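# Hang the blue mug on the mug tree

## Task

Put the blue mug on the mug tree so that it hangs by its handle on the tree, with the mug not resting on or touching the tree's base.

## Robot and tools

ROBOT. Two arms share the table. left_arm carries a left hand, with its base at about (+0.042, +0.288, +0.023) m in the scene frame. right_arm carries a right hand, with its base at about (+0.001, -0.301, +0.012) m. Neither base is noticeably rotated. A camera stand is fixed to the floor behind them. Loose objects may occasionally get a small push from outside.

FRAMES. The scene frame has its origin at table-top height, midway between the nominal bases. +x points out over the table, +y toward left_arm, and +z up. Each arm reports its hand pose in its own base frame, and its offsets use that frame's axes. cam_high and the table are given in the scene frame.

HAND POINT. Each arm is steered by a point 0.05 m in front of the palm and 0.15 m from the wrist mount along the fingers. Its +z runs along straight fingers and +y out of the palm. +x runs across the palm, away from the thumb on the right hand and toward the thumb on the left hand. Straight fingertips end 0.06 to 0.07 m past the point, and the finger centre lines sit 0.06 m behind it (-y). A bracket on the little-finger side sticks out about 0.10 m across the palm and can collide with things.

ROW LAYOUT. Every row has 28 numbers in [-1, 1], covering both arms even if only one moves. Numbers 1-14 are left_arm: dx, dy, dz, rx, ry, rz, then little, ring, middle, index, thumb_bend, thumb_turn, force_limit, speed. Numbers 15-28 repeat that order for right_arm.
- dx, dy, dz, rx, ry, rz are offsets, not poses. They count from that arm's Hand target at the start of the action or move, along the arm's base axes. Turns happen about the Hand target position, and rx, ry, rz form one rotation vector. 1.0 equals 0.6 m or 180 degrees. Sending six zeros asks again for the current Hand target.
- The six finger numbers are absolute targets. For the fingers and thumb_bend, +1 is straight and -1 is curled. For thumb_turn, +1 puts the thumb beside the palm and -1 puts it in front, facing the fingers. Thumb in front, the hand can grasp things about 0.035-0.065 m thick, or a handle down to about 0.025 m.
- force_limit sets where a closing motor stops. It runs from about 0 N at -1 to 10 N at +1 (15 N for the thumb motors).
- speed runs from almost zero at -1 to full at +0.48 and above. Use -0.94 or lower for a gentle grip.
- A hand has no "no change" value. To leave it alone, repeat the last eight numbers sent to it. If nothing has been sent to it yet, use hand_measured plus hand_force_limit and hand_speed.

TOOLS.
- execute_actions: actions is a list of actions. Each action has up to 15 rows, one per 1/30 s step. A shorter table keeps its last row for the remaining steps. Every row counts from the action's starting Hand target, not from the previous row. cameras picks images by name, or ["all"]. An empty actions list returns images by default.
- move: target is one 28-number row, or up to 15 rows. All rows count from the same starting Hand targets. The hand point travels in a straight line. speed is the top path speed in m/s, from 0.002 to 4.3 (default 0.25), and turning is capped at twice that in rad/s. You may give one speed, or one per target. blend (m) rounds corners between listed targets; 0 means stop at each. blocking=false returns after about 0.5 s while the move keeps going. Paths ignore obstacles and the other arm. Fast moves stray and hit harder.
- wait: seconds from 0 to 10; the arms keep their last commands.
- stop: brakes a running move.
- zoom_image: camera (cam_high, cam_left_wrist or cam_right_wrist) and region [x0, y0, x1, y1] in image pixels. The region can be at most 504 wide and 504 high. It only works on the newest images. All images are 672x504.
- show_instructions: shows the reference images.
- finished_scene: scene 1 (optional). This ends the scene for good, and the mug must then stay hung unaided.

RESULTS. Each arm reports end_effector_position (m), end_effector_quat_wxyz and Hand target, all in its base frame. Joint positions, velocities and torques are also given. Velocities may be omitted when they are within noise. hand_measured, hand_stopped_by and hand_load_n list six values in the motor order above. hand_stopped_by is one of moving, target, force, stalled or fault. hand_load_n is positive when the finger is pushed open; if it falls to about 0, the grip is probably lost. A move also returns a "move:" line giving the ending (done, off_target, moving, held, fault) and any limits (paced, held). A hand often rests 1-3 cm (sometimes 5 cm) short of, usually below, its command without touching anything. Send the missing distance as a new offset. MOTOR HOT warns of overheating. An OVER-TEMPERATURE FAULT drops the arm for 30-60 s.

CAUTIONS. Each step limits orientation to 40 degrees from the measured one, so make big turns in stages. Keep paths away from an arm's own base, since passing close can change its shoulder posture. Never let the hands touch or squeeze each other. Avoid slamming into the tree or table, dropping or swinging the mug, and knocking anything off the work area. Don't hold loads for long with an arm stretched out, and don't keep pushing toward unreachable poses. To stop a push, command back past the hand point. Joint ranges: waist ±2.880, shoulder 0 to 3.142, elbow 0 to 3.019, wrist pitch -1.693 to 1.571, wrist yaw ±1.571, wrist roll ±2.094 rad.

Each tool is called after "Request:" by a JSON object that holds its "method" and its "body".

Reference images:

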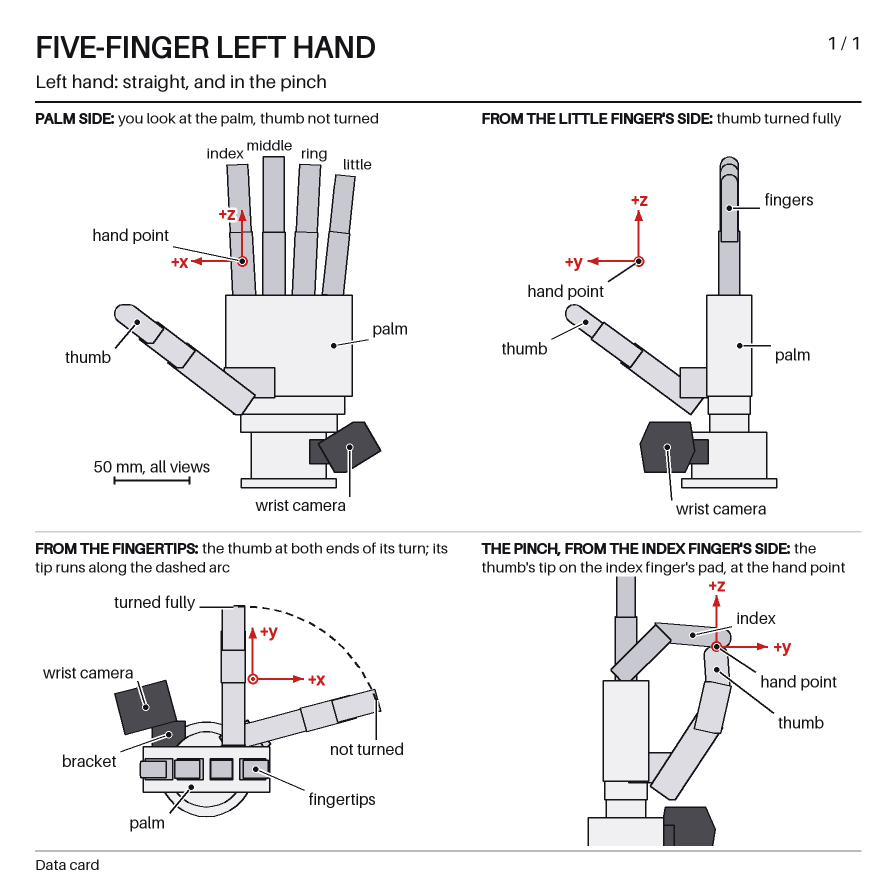

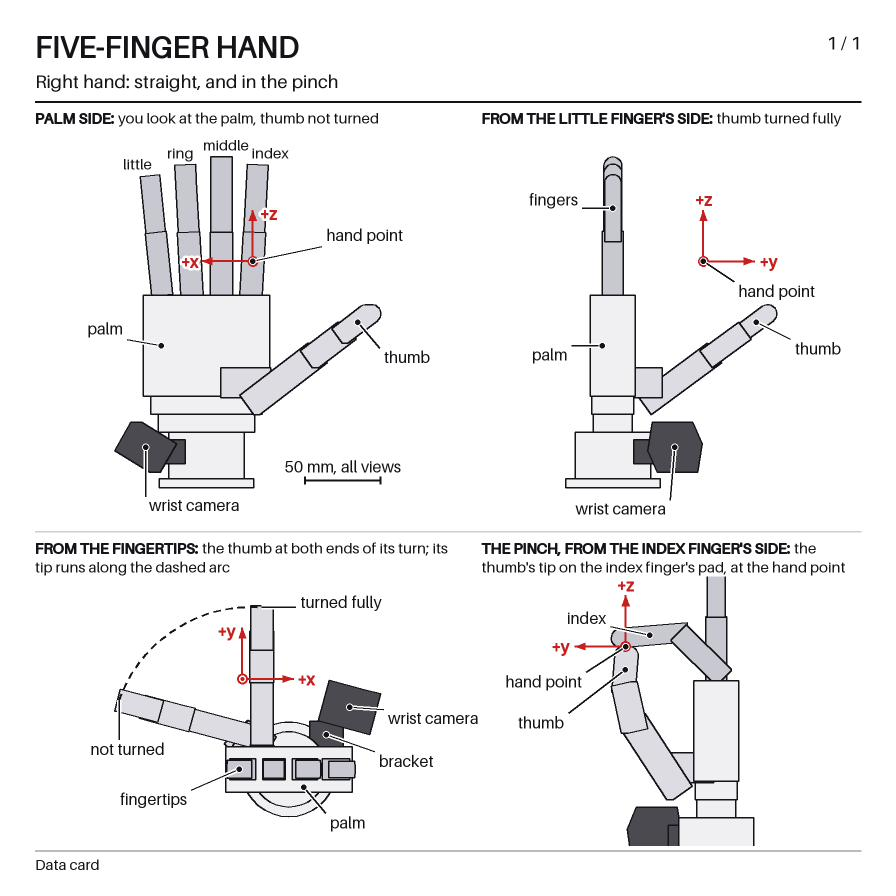

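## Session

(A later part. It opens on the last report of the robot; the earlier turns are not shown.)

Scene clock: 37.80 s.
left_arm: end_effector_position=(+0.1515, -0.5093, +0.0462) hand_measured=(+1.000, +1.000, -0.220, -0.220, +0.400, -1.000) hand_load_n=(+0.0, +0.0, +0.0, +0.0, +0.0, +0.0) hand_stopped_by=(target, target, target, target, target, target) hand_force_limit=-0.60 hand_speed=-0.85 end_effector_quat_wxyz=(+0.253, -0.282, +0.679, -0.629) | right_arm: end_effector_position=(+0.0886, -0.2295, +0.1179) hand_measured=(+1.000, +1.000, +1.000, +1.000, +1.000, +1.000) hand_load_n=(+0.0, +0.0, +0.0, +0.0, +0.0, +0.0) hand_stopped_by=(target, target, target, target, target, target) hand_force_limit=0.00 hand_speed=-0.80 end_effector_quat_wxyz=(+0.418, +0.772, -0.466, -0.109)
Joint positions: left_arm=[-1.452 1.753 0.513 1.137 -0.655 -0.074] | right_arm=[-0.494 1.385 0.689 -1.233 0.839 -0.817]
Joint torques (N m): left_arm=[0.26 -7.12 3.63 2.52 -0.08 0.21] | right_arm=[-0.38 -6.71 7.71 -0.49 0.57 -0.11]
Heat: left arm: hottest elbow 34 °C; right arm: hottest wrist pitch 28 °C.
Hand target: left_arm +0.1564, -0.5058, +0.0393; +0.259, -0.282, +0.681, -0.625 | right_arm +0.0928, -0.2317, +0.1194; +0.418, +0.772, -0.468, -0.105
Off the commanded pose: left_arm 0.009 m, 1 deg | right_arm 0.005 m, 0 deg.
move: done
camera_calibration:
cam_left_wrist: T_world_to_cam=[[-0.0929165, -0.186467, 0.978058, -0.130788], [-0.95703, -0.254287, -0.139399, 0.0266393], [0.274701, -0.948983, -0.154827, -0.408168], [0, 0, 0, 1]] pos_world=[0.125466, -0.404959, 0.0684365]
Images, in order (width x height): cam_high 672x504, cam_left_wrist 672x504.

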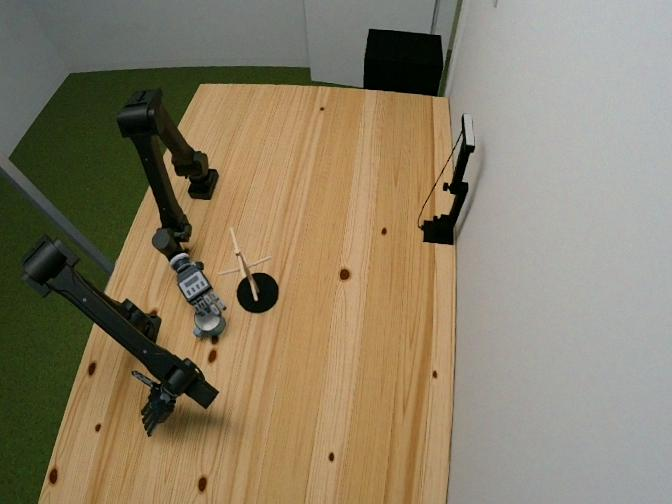

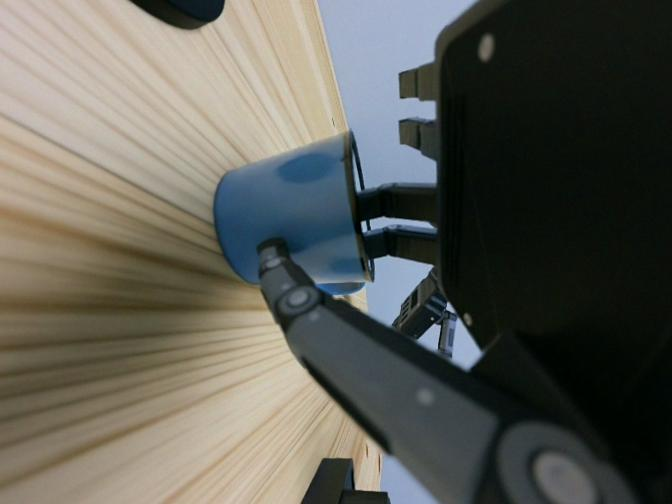

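Request:
{"method": "move", "body": {"target": [0, 0, 0, 0, 0, 0, 1, 1, -0.22, -0.22, -0.4, -1, 0.05, -0.85, 0, 0, 0, 0, 0, 0, 1, 1, 1, 1, 1, 1, 0, -0.8], "speed": 0.06, "cameras": ["cam_high", "cam_left_wrist"]}}

Request:
{"method": "zoom_image", "body": {"camera": "cam_left_wrist", "region": [200, 120, 420, 310]}}

Request:
{"method": "zoom_image", "body": {"camera": "cam_high", "region": [160, 240, 260, 350]}}

Scene clock: 39.93 s.
left_arm: end_effector_position=(+0.1515, -0.5091, +0.0451) hand_measured=(+1.000, +1.000, -0.220, -0.220, +0.214, -1.000) hand_load_n=(+0.0, +0.0, +3.5, +2.5, +8.0, +0.5) hand_stopped_by=(target, target, target, target, force, target) hand_force_limit=0.05 hand_speed=-0.85 end_effector_quat_wxyz=(+0.253, -0.282, +0.680, -0.628) | right_arm: end_effector_position=(+0.0886, -0.2295, +0.1179) hand_measured=(+1.000, +1.000, +1.000, +1.000, +1.000, +1.000) hand_load_n=(+0.0, +0.0, +0.0, +0.0, +0.0, +0.0) hand_stopped_by=(target, target, target, target, target, target) hand_force_limit=0.00 hand_speed=-0.80 end_effector_quat_wxyz=(+0.418, +0.772, -0.466, -0.109)
Joint positions: left_arm=[-1.452 1.755 0.513 1.137 -0.655 -0.074] | right_arm=[-0.494 1.385 0.689 -1.233 0.839 -0.817]
Joint torques (N m): left_arm=[0.26 -7.24 3.64 2.52 -0.09 0.2] | right_arm=[-0.09 -6.71 7.71 -0.35 0.54 -0.1]
Heat: left arm: hottest elbow 34 °C; right arm: hottest wrist pitch 28 °C.
Hand target: left_arm +0.1564, -0.5058, +0.0393; +0.259, -0.282, +0.681, -0.625 | right_arm +0.0928, -0.2317, +0.1194; +0.418, +0.772, -0.468, -0.105
Off the commanded pose: left_arm 0.008 m, 1 deg | right_arm 0.005 m, 0 deg.
move: done
camera_calibration:
cam_left_wrist: T_world_to_cam=[[-0.0932019, -0.189218, 0.977502, -0.130888], [-0.957005, -0.253838, -0.140384, 0.0269047], [0.274691, -0.948558, -0.157424, -0.407795], [0, 0, 0, 1]] pos_world=[0.125566, -0.404754, 0.0675232]
Images, in order (width x height): cam_high 672x504, cam_left_wrist 672x504.

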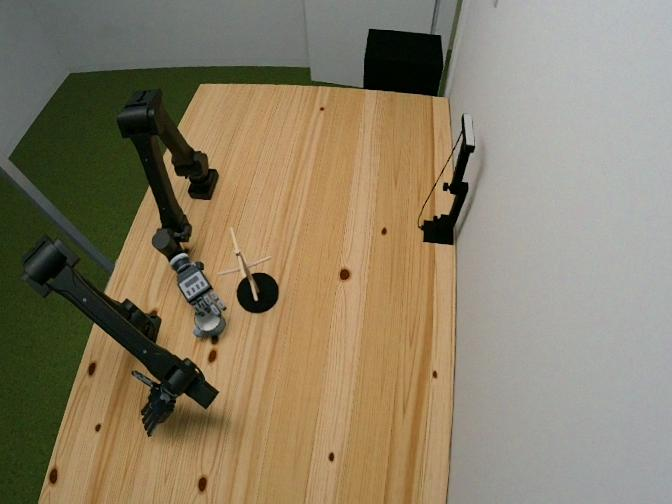

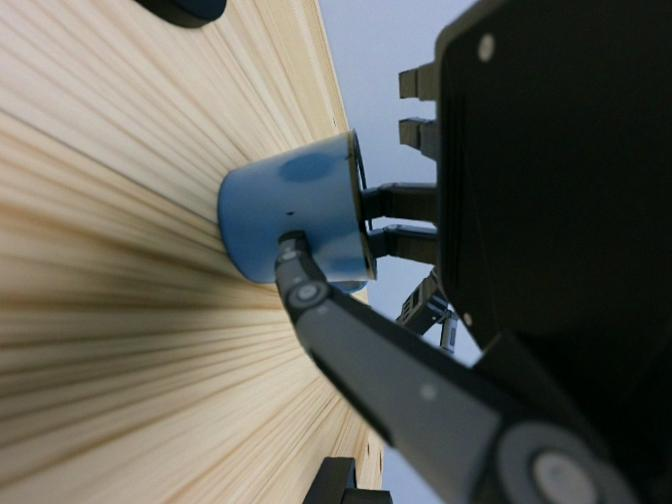

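Scaled by 2.291 from the camera's 672x504 image, which has a finer 960x720 frame.

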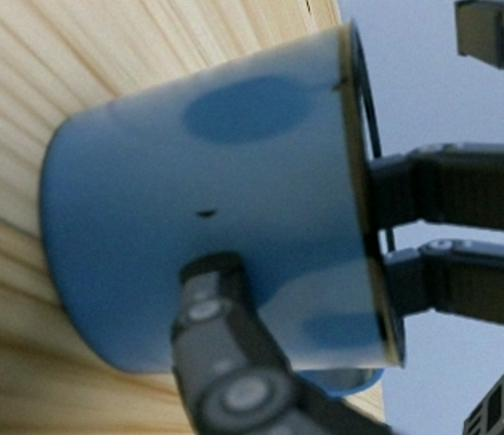

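Scaled by 4.582 from the camera's 672x504 image, which has a finer 960x720 frame.

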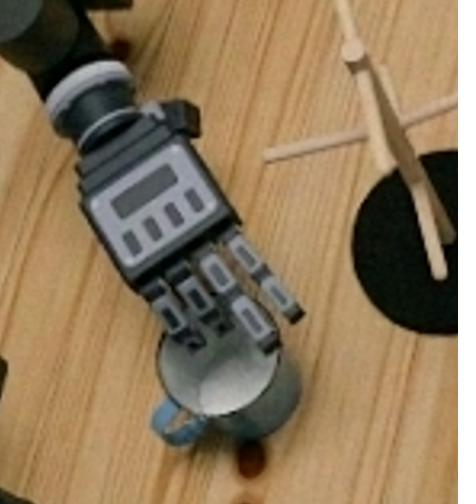

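Request:
{"method": "move", "body": {"target": [-0.01, 0, 0.08, 0, 0, 0, 1, 1, -0.22, -0.22, -0.4, -1, 0.05, -0.85, 0, 0, 0, 0, 0, 0, 1, 1, 1, 1, 1, 1, 0, -0.8], "speed": 0.06, "cameras": ["cam_high", "cam_left_wrist"]}}

Request:
{"method": "zoom_image", "body": {"camera": "cam_left_wrist", "region": [180, 100, 420, 310]}}

Request:
{"method": "zoom_image", "body": {"camera": "cam_high", "region": [160, 240, 260, 350]}}

Scene clock: 43.17 s.
left_arm: end_effector_position=(+0.1526, -0.5010, +0.0738) hand_measured=(+1.000, +1.000, -0.220, -0.220, +0.214, -1.000) hand_load_n=(+0.0, +0.0, +6.0, +5.0, +5.5, +0.0) hand_stopped_by=(target, target, target, target, force, target) hand_force_limit=0.05 hand_speed=-0.85 end_effector_quat_wxyz=(+0.262, -0.281, +0.689, -0.614) | right_arm: end_effector_position=(+0.0886, -0.2295, +0.1179) hand_measured=(+1.000, +1.000, +1.000, +1.000, +1.000, +1.000) hand_load_n=(+0.0, +0.0, +0.0, +0.0, +0.0, +0.0) hand_stopped_by=(target, target, target, target, target, target) hand_force_limit=0.00 hand_speed=-0.80 end_effector_quat_wxyz=(+0.418, +0.772, -0.466, -0.109)
Joint positions: left_arm=[-1.452 1.61 0.509 0.962 -0.666 -0.07] | right_arm=[-0.494 1.385 0.689 -1.233 0.839 -0.817]
Joint torques (N m): left_arm=[-1.14 -9 5.55 1.92 -0.33 0.14] | right_arm=[-0.03 -6.95 7.76 -0.34 0.59 -0.13]
Heat: left arm: hottest elbow 33 °C; right arm: hottest wrist pitch 28 °C.
Hand target: left_arm +0.1504, -0.5057, +0.0873; +0.259, -0.282, +0.681, -0.625 | right_arm +0.0928, -0.2317, +0.1194; +0.418, +0.772, -0.468, -0.105
Off the commanded pose: left_arm 0.014 m, 2 deg | right_arm 0.005 m, 0 deg.
move: off_target (left_arm)
camera_calibration:
cam_left_wrist: T_world_to_cam=[[-0.090484, -0.225266, 0.970087, -0.175321], [-0.954335, -0.258857, -0.149125, 0.0317142], [0.284706, -0.939281, -0.191557, -0.390283], [0, 0, 0, 1]] pos_world=[0.125518, -0.39787, 0.100045]
Images, in order (width x height): cam_high 672x504, cam_left_wrist 672x504.

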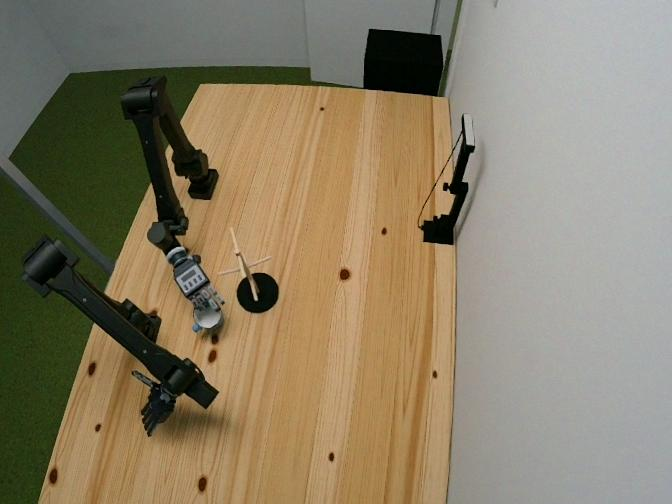

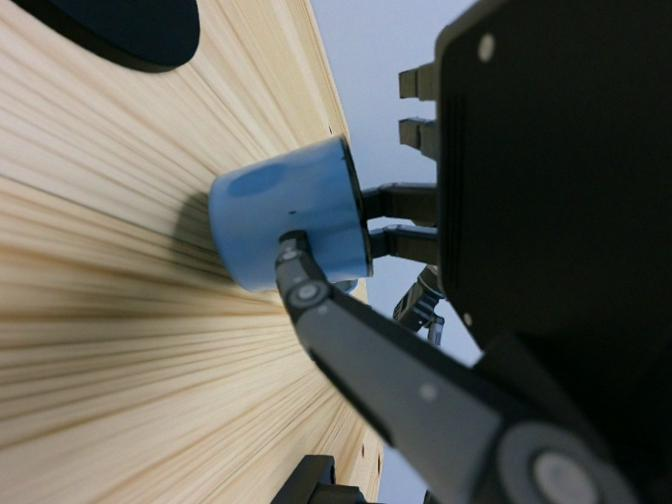

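Scaled by 2.100 from the camera's 672x504 image, which has a finer 960x720 frame.

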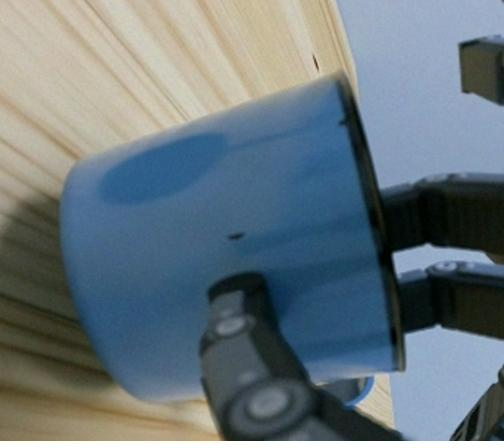

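Scaled by 4.582 from the camera's 672x504 image, which has a finer 960x720 frame.

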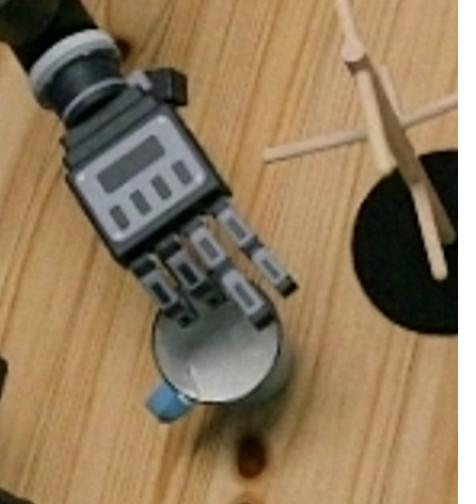

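Request:
{"method": "move", "body": {"target": [[-0.1, 0.01, 0.08, 0, 0, 0, 1, 1, -0.22, -0.22, -0.45, -1, 0.1, -0.85, 0, 0, 0, 0, 0, 0, 1, 1, 1, 1, 1, 1, 0, -0.8], [-0.1, 0.18, 0.45, 0, 0, 0, 1, 1, -0.22, -0.22, -0.45, -1, 0.1, -0.85, 0, 0, 0, 0, 0, 0, 1, 1, 1, 1, 1, 1, 0, -0.8]], "speed": 0.12, "blend": [0.03, 0], "cameras": ["cam_high", "cam_left_wrist"]}}

Request:
{"method": "zoom_image", "body": {"camera": "cam_left_wrist", "region": [100, 0, 500, 310]}}

Request:
{"method": "zoom_image", "body": {"camera": "cam_high", "region": [120, 190, 260, 330]}}

Scene clock: 47.57 s.
left_arm: end_effector_position=(+0.0955, -0.3905, +0.3164) hand_measured=(+1.000, +1.000, -0.220, -0.220, +0.204, -1.000) hand_load_n=(+0.0, +0.0, +6.5, +5.5, +8.0, +0.0) hand_stopped_by=(target, target, target, target, force, target) hand_force_limit=0.10 hand_speed=-0.85 end_effector_quat_wxyz=(+0.276, -0.269, +0.702, -0.598) | right_arm: end_effector_position=(+0.0886, -0.2295, +0.1179) hand_measured=(+1.000, +1.000, +1.000, +1.000, +1.000, +1.000) hand_load_n=(+0.0, +0.0, +0.0, -0.5, +0.0, +0.0) hand_stopped_by=(target, target, target, target, target, target) hand_force_limit=0.00 hand_speed=-0.80 end_effector_quat_wxyz=(+0.418, +0.772, -0.466, -0.109)
Joint positions: left_arm=[-1.642 0.744 0.696 -0.155 -0.86 -0.089] | right_arm=[-0.494 1.385 0.689 -1.233 0.839 -0.817]
Joint torques (N m): left_arm=[-1.61 -2.43 14.3 1.74 -0.43 0.01] | right_arm=[-0.79 -6.65 7.64 -0.35 0.54 -0.12]
Heat: left arm: hottest elbow 34 °C; right arm: hottest wrist pitch 28 °C.
Hand target: left_arm +0.0905, -0.3977, +0.3572; +0.259, -0.282, +0.681, -0.625 | right_arm +0.0928, -0.2317, +0.1194; +0.418, +0.772, -0.468, -0.105
Off the commanded pose: left_arm 0.042 m, 5 deg | right_arm 0.005 m, 0 deg.
move: off_target (left_arm)
camera_calibration:
cam_left_wrist: T_world_to_cam=[[-0.107531, -0.275614, 0.955235, -0.404252], [-0.950667, -0.252701, -0.179929, 0.053818], [0.29098, -0.927458, -0.234844, -0.2061], [0, 0, 0, 1]] pos_world=[0.0676645, -0.288967, 0.347437]
Images, in order (width x height): cam_high 672x504, cam_left_wrist 672x504.

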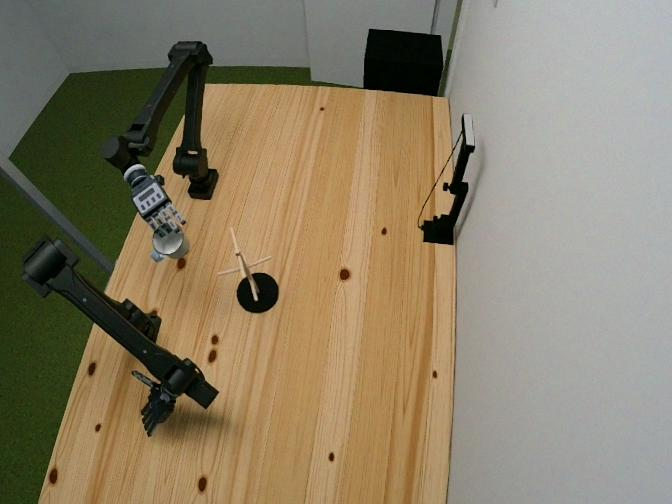

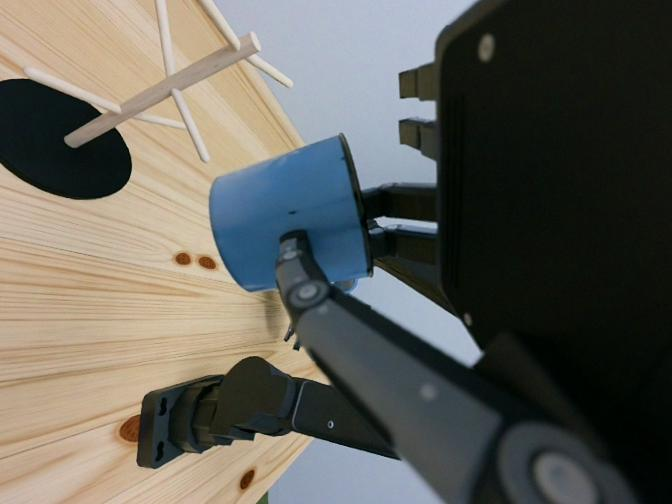

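Scaled by 1.260 from the camera's 672x504 image, which has a finer 960x720 frame.

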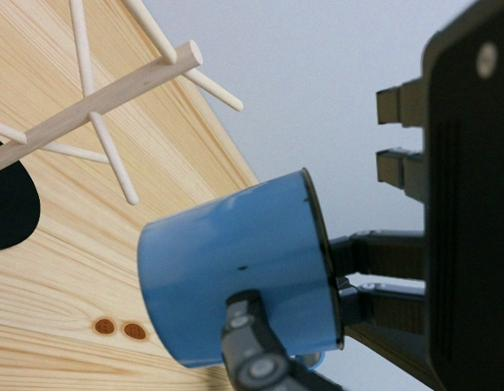

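Scaled by 3.600 from the camera's 672x504 image, which has a finer 960x720 frame.

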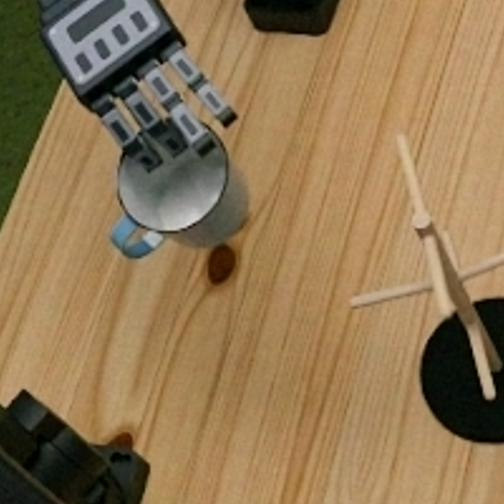

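Request:
{"method": "move", "body": {"target": [[0.061, 0.083, 0.138, 0, 0, -0.04, 1, 1, -0.22, -0.22, -0.45, -1, 0.1, -0.85, 0, 0, 0, 0, 0, 0, 1, 1, 1, 1, 1, 1, 0, -0.8], [0.277, 0.181, 0.155, 0, 0, -0.152, 1, 1, -0.22, -0.22, -0.45, -1, 0.1, -0.85, 0, 0, 0, 0, 0, 0, 1, 1, 1, 1, 1, 1, 0, -0.8]], "speed": 0.12, "blend": [0.03, 0], "cameras": ["cam_high", "cam_left_wrist"]}}

Request:
{"method": "zoom_image", "body": {"camera": "cam_left_wrist", "region": [60, 60, 420, 310]}}

Request:
{"method": "zoom_image", "body": {"camera": "cam_high", "region": [160, 150, 300, 290]}}

Scene clock: 53.43 s.
left_arm: end_effector_position=(+0.2488, -0.2887, +0.4130) hand_measured=(+1.000, +1.000, -0.220, -0.220, +0.204, -1.000) hand_load_n=(+0.0, +0.0, +6.0, +5.5, +8.0, +0.0) hand_stopped_by=(target, target, target, target, force, target) hand_force_limit=0.10 hand_speed=-0.85 end_effector_quat_wxyz=(+0.076, -0.134, +0.743, -0.651) | right_arm: end_effector_position=(+0.0886, -0.2295, +0.1179) hand_measured=(+1.000, +1.000, +1.000, +1.000, +1.000, +1.000) hand_load_n=(+0.0, +0.0, +0.0, +0.0, +0.0, +0.0) hand_stopped_by=(target, target, target, target, target, target) hand_force_limit=0.00 hand_speed=-0.80 end_effector_quat_wxyz=(+0.418, +0.772, -0.466, -0.109)
Joint positions: left_arm=[-0.42 0.784 0.962 -0.39 0.845 0.098] | right_arm=[-0.494 1.385 0.689 -1.233 0.839 -0.817]
Joint torques (N m): left_arm=[0.26 -1.85 14.31 2.74 0.29 0.13] | right_arm=[-0.26 -6.3 7.64 -0.35 0.57 -0.12]
Heat: left arm: hottest elbow 37 °C; right arm: hottest wrist pitch 28 °C.
Hand target: left_arm +0.2568, -0.2891, +0.4502; +0.104, -0.113, +0.728, -0.668 | right_arm +0.0928, -0.2317, +0.1194; +0.418, +0.772, -0.468, -0.105
Off the commanded pose: left_arm 0.038 m, 5 deg | right_arm 0.005 m, 0 deg.
move: off_target (left_arm)
camera_calibration:
cam_left_wrist: T_world_to_cam=[[-0.104489, -0.164254, 0.980868, -0.431104], [-0.973806, 0.217171, -0.0673695, 0.337615], [-0.20195, -0.962215, -0.182643, -0.0425528], [0, 0, 0, 1]] pos_world=[0.275132, -0.185076, 0.43783]
Images, in order (width x height): cam_high 672x504, cam_left_wrist 672x504.

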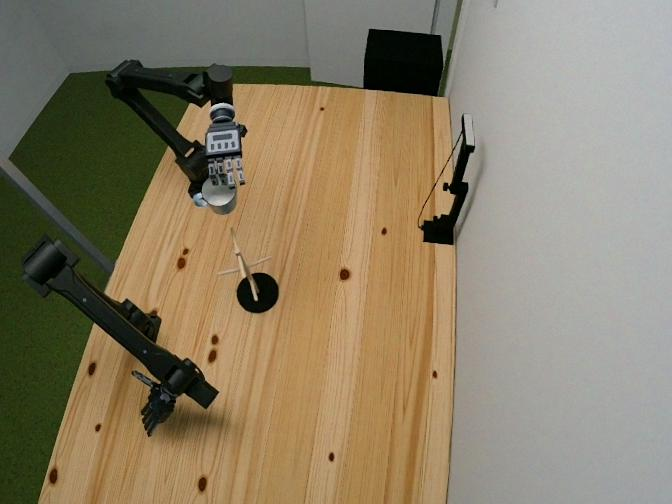

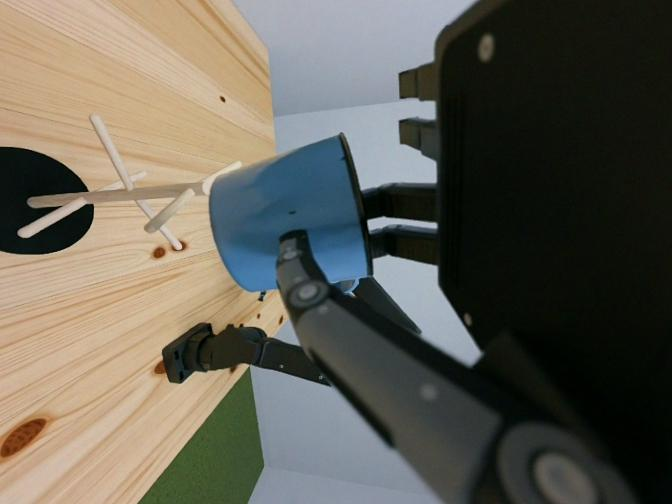

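Scaled by 1.400 from the camera's 672x504 image, which has a finer 960x720 frame.

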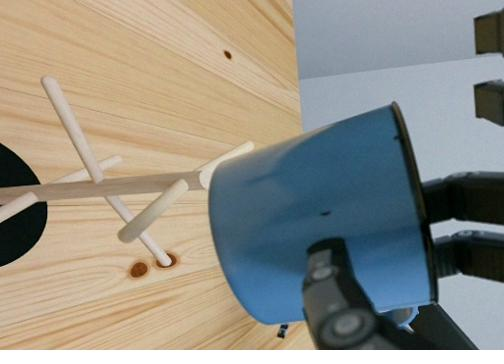

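Scaled by 3.600 from the camera's 672x504 image, which has a finer 960x720 frame.

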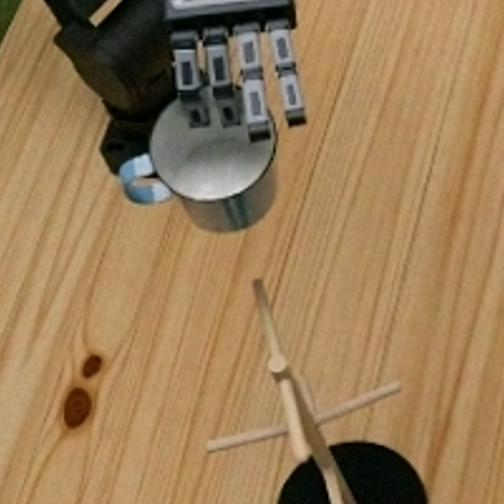

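Request:
{"method": "zoom_image", "body": {"camera": "cam_high", "region": [185, 170, 265, 260]}}

Request:
{"method": "zoom_image", "body": {"camera": "cam_left_wrist", "region": [190, 120, 400, 310]}}

Scaled by 5.600 from the camera's 672x504 image, which has a finer 960x720 frame.

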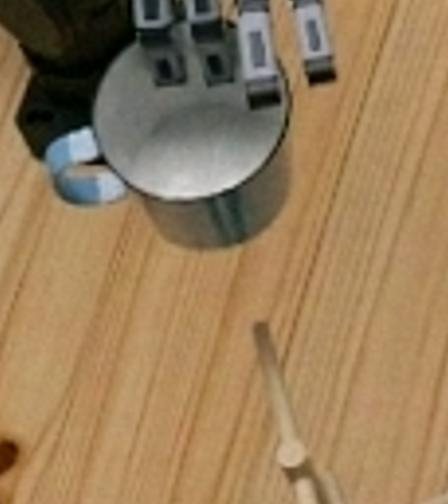

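Scaled by 2.400 from the camera's 672x504 image, which has a finer 960x720 frame.

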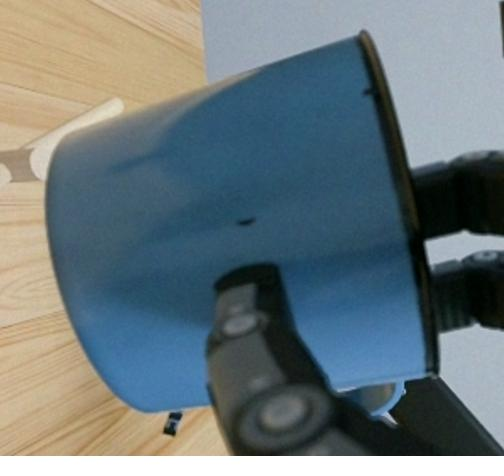

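Request:
{"method": "move", "body": {"target": [0.0137, 0.0872, -0.067, 0, 0, 0.0667, 1, 1, -0.22, -0.22, -0.45, -1, 0.1, -0.85, 0, 0, 0, 0, 0, 0, 1, 1, 1, 1, 1, 1, 0, -0.8], "speed": 0.12, "cameras": ["cam_high", "cam_left_wrist"]}}

Request:
{"method": "zoom_image", "body": {"camera": "cam_high", "region": [185, 160, 275, 260]}}

Request:
{"method": "zoom_image", "body": {"camera": "cam_left_wrist", "region": [60, 60, 420, 310]}}

Scene clock: 58.87 s.
left_arm: end_effector_position=(+0.2643, -0.2400, +0.3970) hand_measured=(+1.000, +1.000, -0.220, -0.220, +0.204, -1.000) hand_load_n=(+0.0, +0.0, +6.0, +5.5, +8.0, +0.0) hand_stopped_by=(target, target, target, target, force, target) hand_force_limit=0.10 hand_speed=-0.85 end_effector_quat_wxyz=(+0.159, -0.192, +0.723, -0.644) | right_arm: end_effector_position=(+0.0886, -0.2295, +0.1179) hand_measured=(+1.000, +1.000, +1.000, +1.000, +1.000, +1.000) hand_load_n=(+0.0, +0.0, +0.0, +0.0, +0.0, +0.0) hand_stopped_by=(target, target, target, target, target, target) hand_force_limit=0.00 hand_speed=-0.80 end_effector_quat_wxyz=(+0.418, +0.772, -0.466, -0.109)
Joint positions: left_arm=[-0.294 0.66 0.859 -0.364 0.767 0.098] | right_arm=[-0.494 1.385 0.689 -1.233 0.839 -0.817]
Joint torques (N m): left_arm=[0.38 -1.96 9.89 2.85 0.1 -0.04] | right_arm=[-0.21 -6.48 7.77 -0.39 0.59 -0.11]
Heat: left arm: hottest elbow 38 °C; right arm: hottest wrist pitch 28 °C.
Hand target: left_arm +0.2649, -0.2368, +0.4100; +0.173, -0.188, +0.712, -0.654 | right_arm +0.0928, -0.2317, +0.1194; +0.418, +0.772, -0.468, -0.105
Off the commanded pose: left_arm 0.013 m, 2 deg | right_arm 0.005 m, 0 deg.
move: off_target (left_arm)
camera_calibration:
cam_left_wrist: T_world_to_cam=[[-0.116729, -0.184195, 0.975934, -0.405465], [-0.993156, 0.0176913, -0.11545, 0.317288], [0.00399976, -0.98273, -0.184999, -0.0539702], [0, 0, 0, 1]] pos_world=[0.268003, -0.133336, 0.422354]
Images, in order (width x height): cam_high 672x504, cam_left_wrist 672x504.

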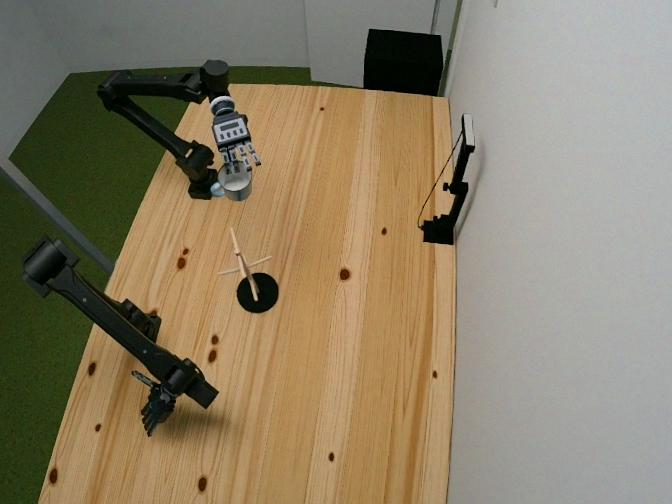

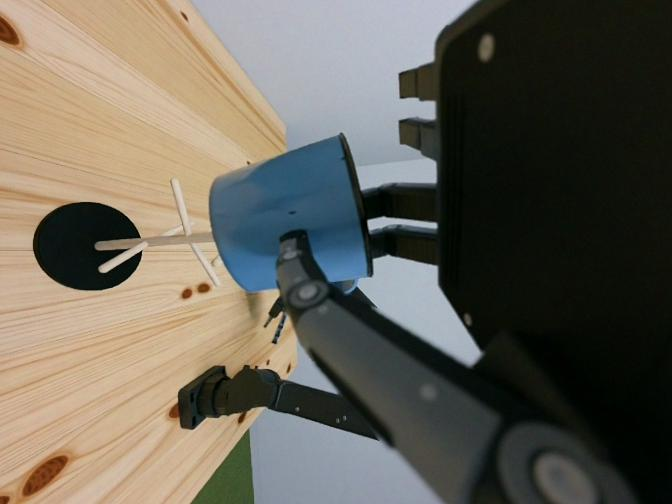

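Scaled by 5.040 from the camera's 672x504 image, which has a finer 960x720 frame.

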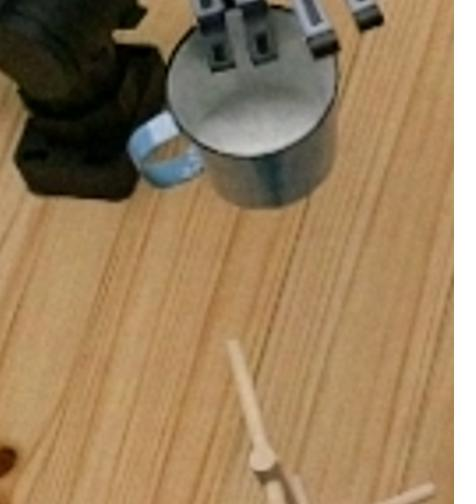

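Scaled by 1.400 from the camera's 672x504 image, which has a finer 960x720 frame.

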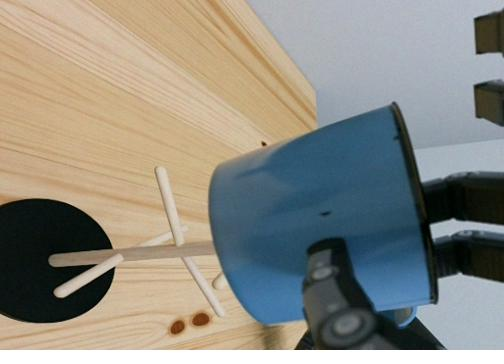

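Request:
{"method": "move", "body": {"target": [-0.0083, 0.005, -0.185, 0, 0, 0, 1, 1, -0.22, -0.22, -0.45, -1, 0.1, -0.85, 0, 0, 0, 0, 0, 0, 1, 1, 1, 1, 1, 1, 0, -0.8], "speed": 0.1, "cameras": ["cam_high", "cam_left_wrist"]}}

Request:
{"method": "zoom_image", "body": {"camera": "cam_high", "region": [185, 170, 275, 270]}}

Request:
{"method": "zoom_image", "body": {"camera": "cam_left_wrist", "region": [60, 60, 420, 310]}}

Scene clock: 61.30 s.
left_arm: end_effector_position=(+0.2576, -0.2360, +0.2851) hand_measured=(+1.000, +1.000, -0.220, -0.220, +0.204, -1.000) hand_load_n=(-0.5, +0.0, +6.0, +5.5, +8.0, +0.0) hand_stopped_by=(target, target, target, target, force, target) hand_force_limit=0.10 hand_speed=-0.85 end_effector_quat_wxyz=(+0.159, -0.195, +0.723, -0.644) | right_arm: end_effector_position=(+0.0886, -0.2295, +0.1179) hand_measured=(+1.000, +1.000, +1.000, +1.000, +1.000, +1.000) hand_load_n=(+0.0, +0.0, +0.0, +0.0, +0.0, +0.0) hand_stopped_by=(target, target, target, target, target, target) hand_force_limit=0.00 hand_speed=-0.80 end_effector_quat_wxyz=(+0.418, +0.772, -0.466, -0.109)
Joint positions: left_arm=[-0.287 0.608 0.549 -0.11 0.771 0.098] | right_arm=[-0.494 1.385 0.689 -1.233 0.839 -0.817]
Joint torques (N m): left_arm=[0.44 -1.55 10.1 2.91 0.23 -0.02] | right_arm=[-0.21 -6.18 7.84 -0.32 0.6 -0.11]
Heat: left arm: hottest elbow 39 °C; right arm: hottest elbow 28 °C.
Hand target: left_arm +0.2600, -0.2338, +0.2989; +0.173, -0.188, +0.712, -0.653 | right_arm +0.0928, -0.2317, +0.1194; +0.418, +0.772, -0.468, -0.105
Off the commanded pose: left_arm 0.014 m, 2 deg | right_arm 0.005 m, 0 deg.
move: off_target (left_arm)
camera_calibration:
cam_left_wrist: T_world_to_cam=[[-0.113324, -0.184688, 0.976242, -0.297363], [-0.993534, 0.0142324, -0.112639, 0.296137], [0.00690885, -0.982694, -0.185106, -0.0713335], [0, 0, 0, 1]] pos_world=[0.261016, -0.129233, 0.310451]
Images, in order (width x height): cam_high 672x504, cam_left_wrist 672x504.

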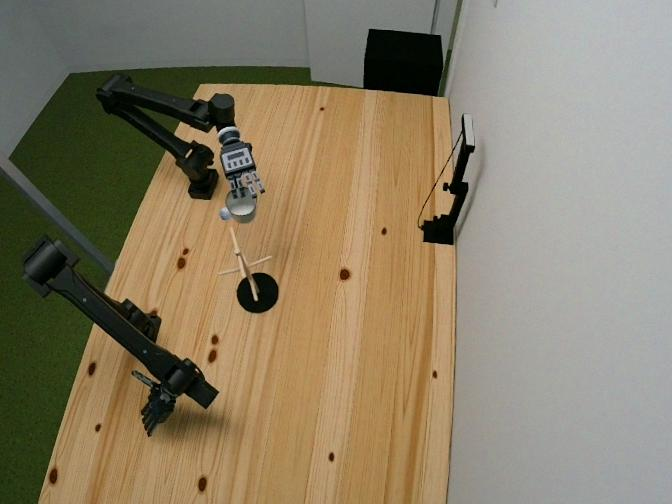

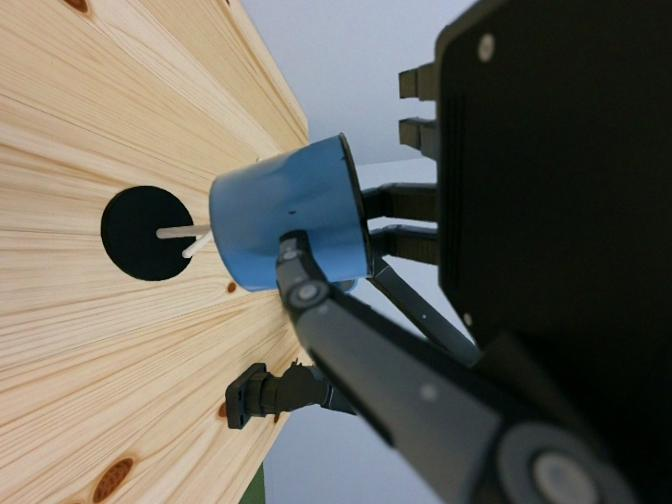

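Scaled by 5.040 from the camera's 672x504 image, which has a finer 960x720 frame.

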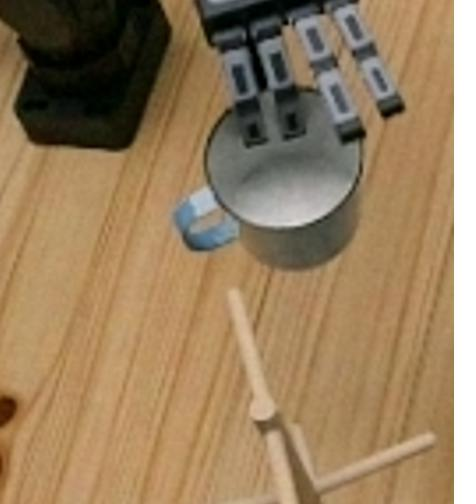

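Scaled by 1.400 from the camera's 672x504 image, which has a finer 960x720 frame.

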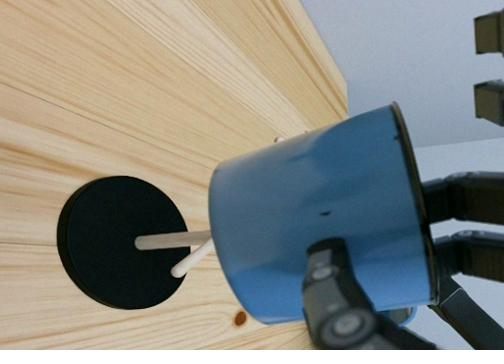

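Request:
{"method": "zoom_image", "body": {"camera": "cam_high", "region": [210, 190, 260, 240]}}

Scaled by 10.080 from the camera's 672x504 image, which has a finer 960x720 frame.

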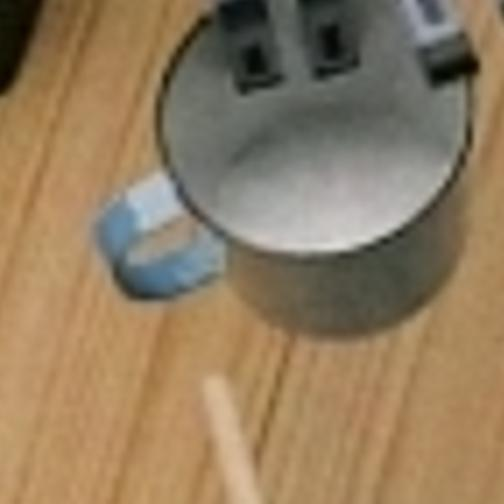

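Request:
{"method": "move", "body": {"target": [0.0248, -0.0342, -0.005, 0, 0, 0, 1, 1, -0.22, -0.22, -0.45, -1, 0.1, -0.85, 0, 0, 0, 0, 0, 0, 1, 1, 1, 1, 1, 1, 0, -0.8], "speed": 0.06, "cameras": ["cam_high", "cam_left_wrist"]}}

Request:
{"method": "zoom_image", "body": {"camera": "cam_high", "region": [210, 200, 260, 250]}}

Request:
{"method": "zoom_image", "body": {"camera": "cam_left_wrist", "region": [60, 60, 420, 310]}}

Scene clock: 67.20 s.
left_arm: end_effector_position=(+0.2723, -0.2483, +0.2792) hand_measured=(+1.000, +1.000, -0.220, -0.220, +0.204, -1.000) hand_load_n=(+0.0, +0.0, +6.0, +5.5, +8.0, +0.0) hand_stopped_by=(target, target, target, target, force, target) hand_force_limit=0.10 hand_speed=-0.85 end_effector_quat_wxyz=(+0.167, -0.199, +0.721, -0.642) | right_arm: end_effector_position=(+0.0886, -0.2295, +0.1179) hand_measured=(+1.000, +1.000, +1.000, +1.000, +1.000, +1.000) hand_load_n=(+0.0, +0.0, +0.0, +0.0, +0.0, +0.0) hand_stopped_by=(target, target, target, target, target, target) hand_force_limit=0.00 hand_speed=-0.80 end_effector_quat_wxyz=(+0.418, +0.772, -0.466, -0.109)
Joint positions: left_arm=[-0.332 0.667 0.549 -0.039 0.709 0.088] | right_arm=[-0.494 1.385 0.689 -1.233 0.839 -0.817]
Joint torques (N m): left_arm=[-1.67 -0.73 11.21 2.95 0.02 -0.05] | right_arm=[-0.79 -6.83 7.61 -0.46 0.56 -0.12]
Heat: left arm: hottest elbow 39 °C; right arm: hottest elbow 28 °C.
Hand target: left_arm +0.2748, -0.2544, +0.2960; +0.173, -0.188, +0.712, -0.654 | right_arm +0.0928, -0.2317, +0.1194; +0.418, +0.772, -0.468, -0.105
Off the commanded pose: left_arm 0.018 m, 2 deg | right_arm 0.005 m, 0 deg.
move: off_target (left_arm)
camera_calibration:
cam_left_wrist: T_world_to_cam=[[-0.115299, -0.187734, 0.975429, -0.292288], [-0.993001, -0.00352795, -0.118055, 0.307284], [0.0256041, -0.982214, -0.186013, -0.0894177], [0, 0, 0, 1]] pos_world=[0.273722, -0.141616, 0.30475]
Images, in order (width x height): cam_high 672x504, cam_left_wrist 672x504.

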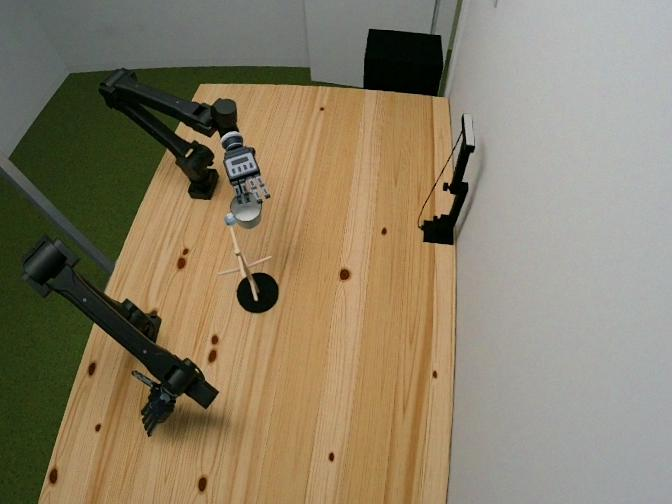

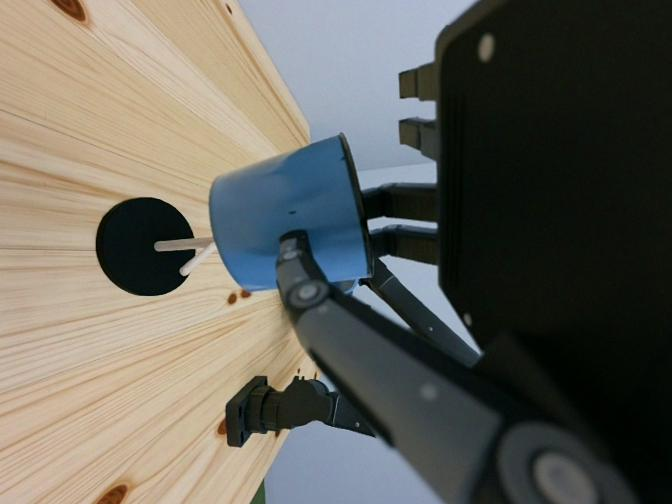

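Scaled by 10.080 from the camera's 672x504 image, which has a finer 960x720 frame.

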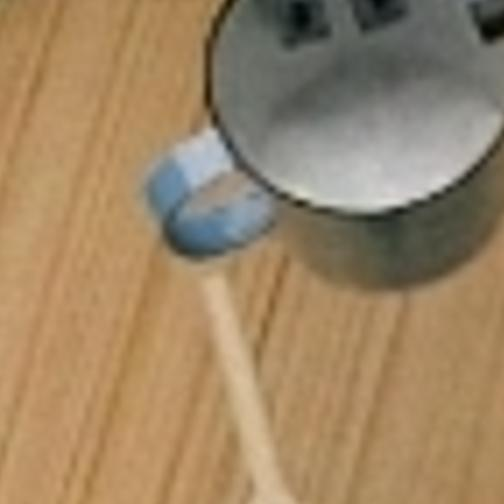

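Scaled by 1.400 from the camera's 672x504 image, which has a finer 960x720 frame.

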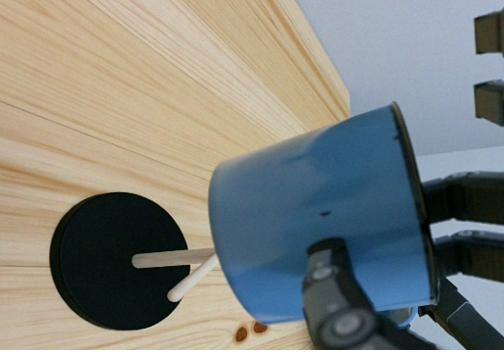

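Request:
{"method": "move", "body": {"target": [0.0012, -0.02, 0, 0, 0, 0, 1, 1, -0.22, -0.22, -0.45, -1, 0.1, -0.85, 0, 0, 0, 0, 0, 0, 1, 1, 1, 1, 1, 1, 0, -0.8], "speed": 0.05, "cameras": ["cam_high", "cam_left_wrist"]}}

Request:
{"method": "zoom_image", "body": {"camera": "cam_high", "region": [210, 200, 260, 250]}}

Scene clock: 68.70 s.
left_arm: end_effector_position=(+0.2721, -0.2595, +0.2762) hand_measured=(+1.000, +1.000, -0.220, -0.220, +0.204, -1.000) hand_load_n=(+0.0, +0.0, +6.5, +5.5, +8.0, +0.0) hand_stopped_by=(target, target, target, target, force, target) hand_force_limit=0.10 hand_speed=-0.85 end_effector_quat_wxyz=(+0.166, -0.200, +0.722, -0.641) | right_arm: end_effector_position=(+0.0886, -0.2295, +0.1179) hand_measured=(+1.000, +1.000, +1.000, +1.000, +1.000, +1.000) hand_load_n=(+0.0, +0.0, +0.0, +0.0, +0.0, +0.0) hand_stopped_by=(target, target, target, target, target, target) hand_force_limit=0.00 hand_speed=-0.80 end_effector_quat_wxyz=(+0.418, +0.772, -0.466, -0.109)
Joint positions: left_arm=[-0.38 0.684 0.549 -0.023 0.661 0.081] | right_arm=[-0.494 1.385 0.689 -1.233 0.839 -0.817]
Joint torques (N m): left_arm=[-1.67 -0.91 11.62 2.81 -0.04 -0.03] | right_arm=[-0.73 -6.59 7.6 -0.43 0.55 -0.13]
Heat: left arm: hottest elbow 39 °C; right arm: hottest elbow 28 °C.
Hand target: left_arm +0.2756, -0.2663, +0.2960; +0.173, -0.189, +0.712, -0.653 | right_arm +0.0928, -0.2317, +0.1194; +0.418, +0.772, -0.468, -0.105
Off the commanded pose: left_arm 0.021 m, 2 deg | right_arm 0.005 m, 0 deg.
move: off_target (left_arm)
camera_calibration:
cam_left_wrist: T_world_to_cam=[[-0.111463, -0.191291, 0.975184, -0.293265], [-0.993461, -0.00295517, -0.114131, 0.305844], [0.0247141, -0.981529, -0.18971, -0.0994512], [0, 0, 0, 1]] pos_world=[0.273614, -0.152809, 0.302027]
Images, in order (width x height): cam_high 672x504, cam_left_wrist 672x504.

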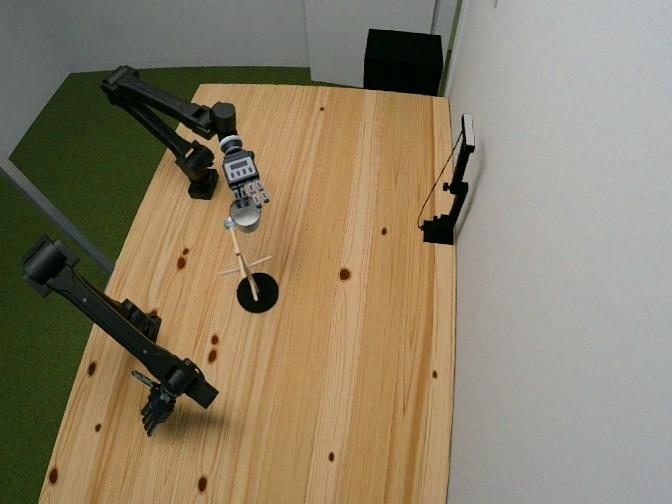

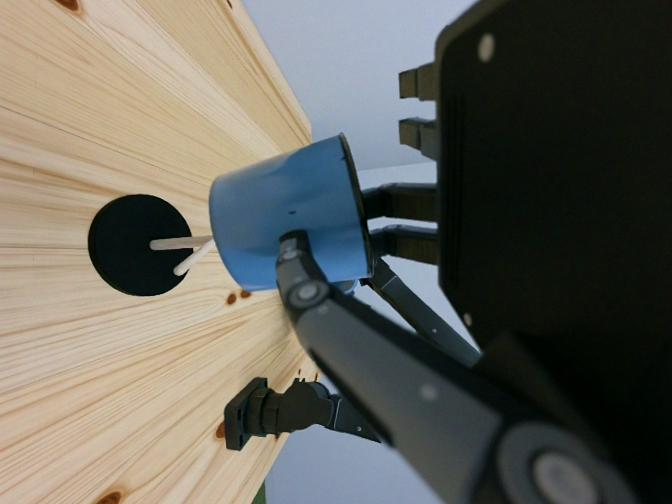

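Scaled by 10.080 from the camera's 672x504 image, which has a finer 960x720 frame.

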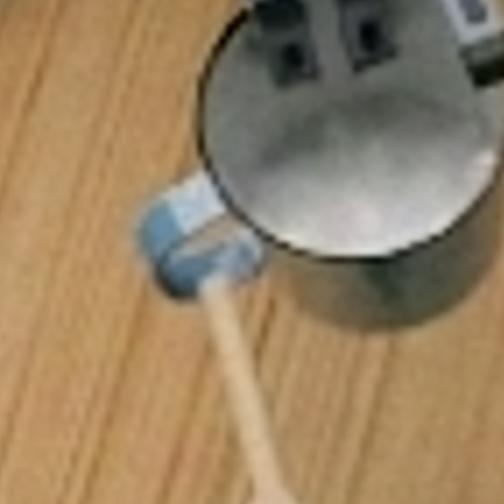

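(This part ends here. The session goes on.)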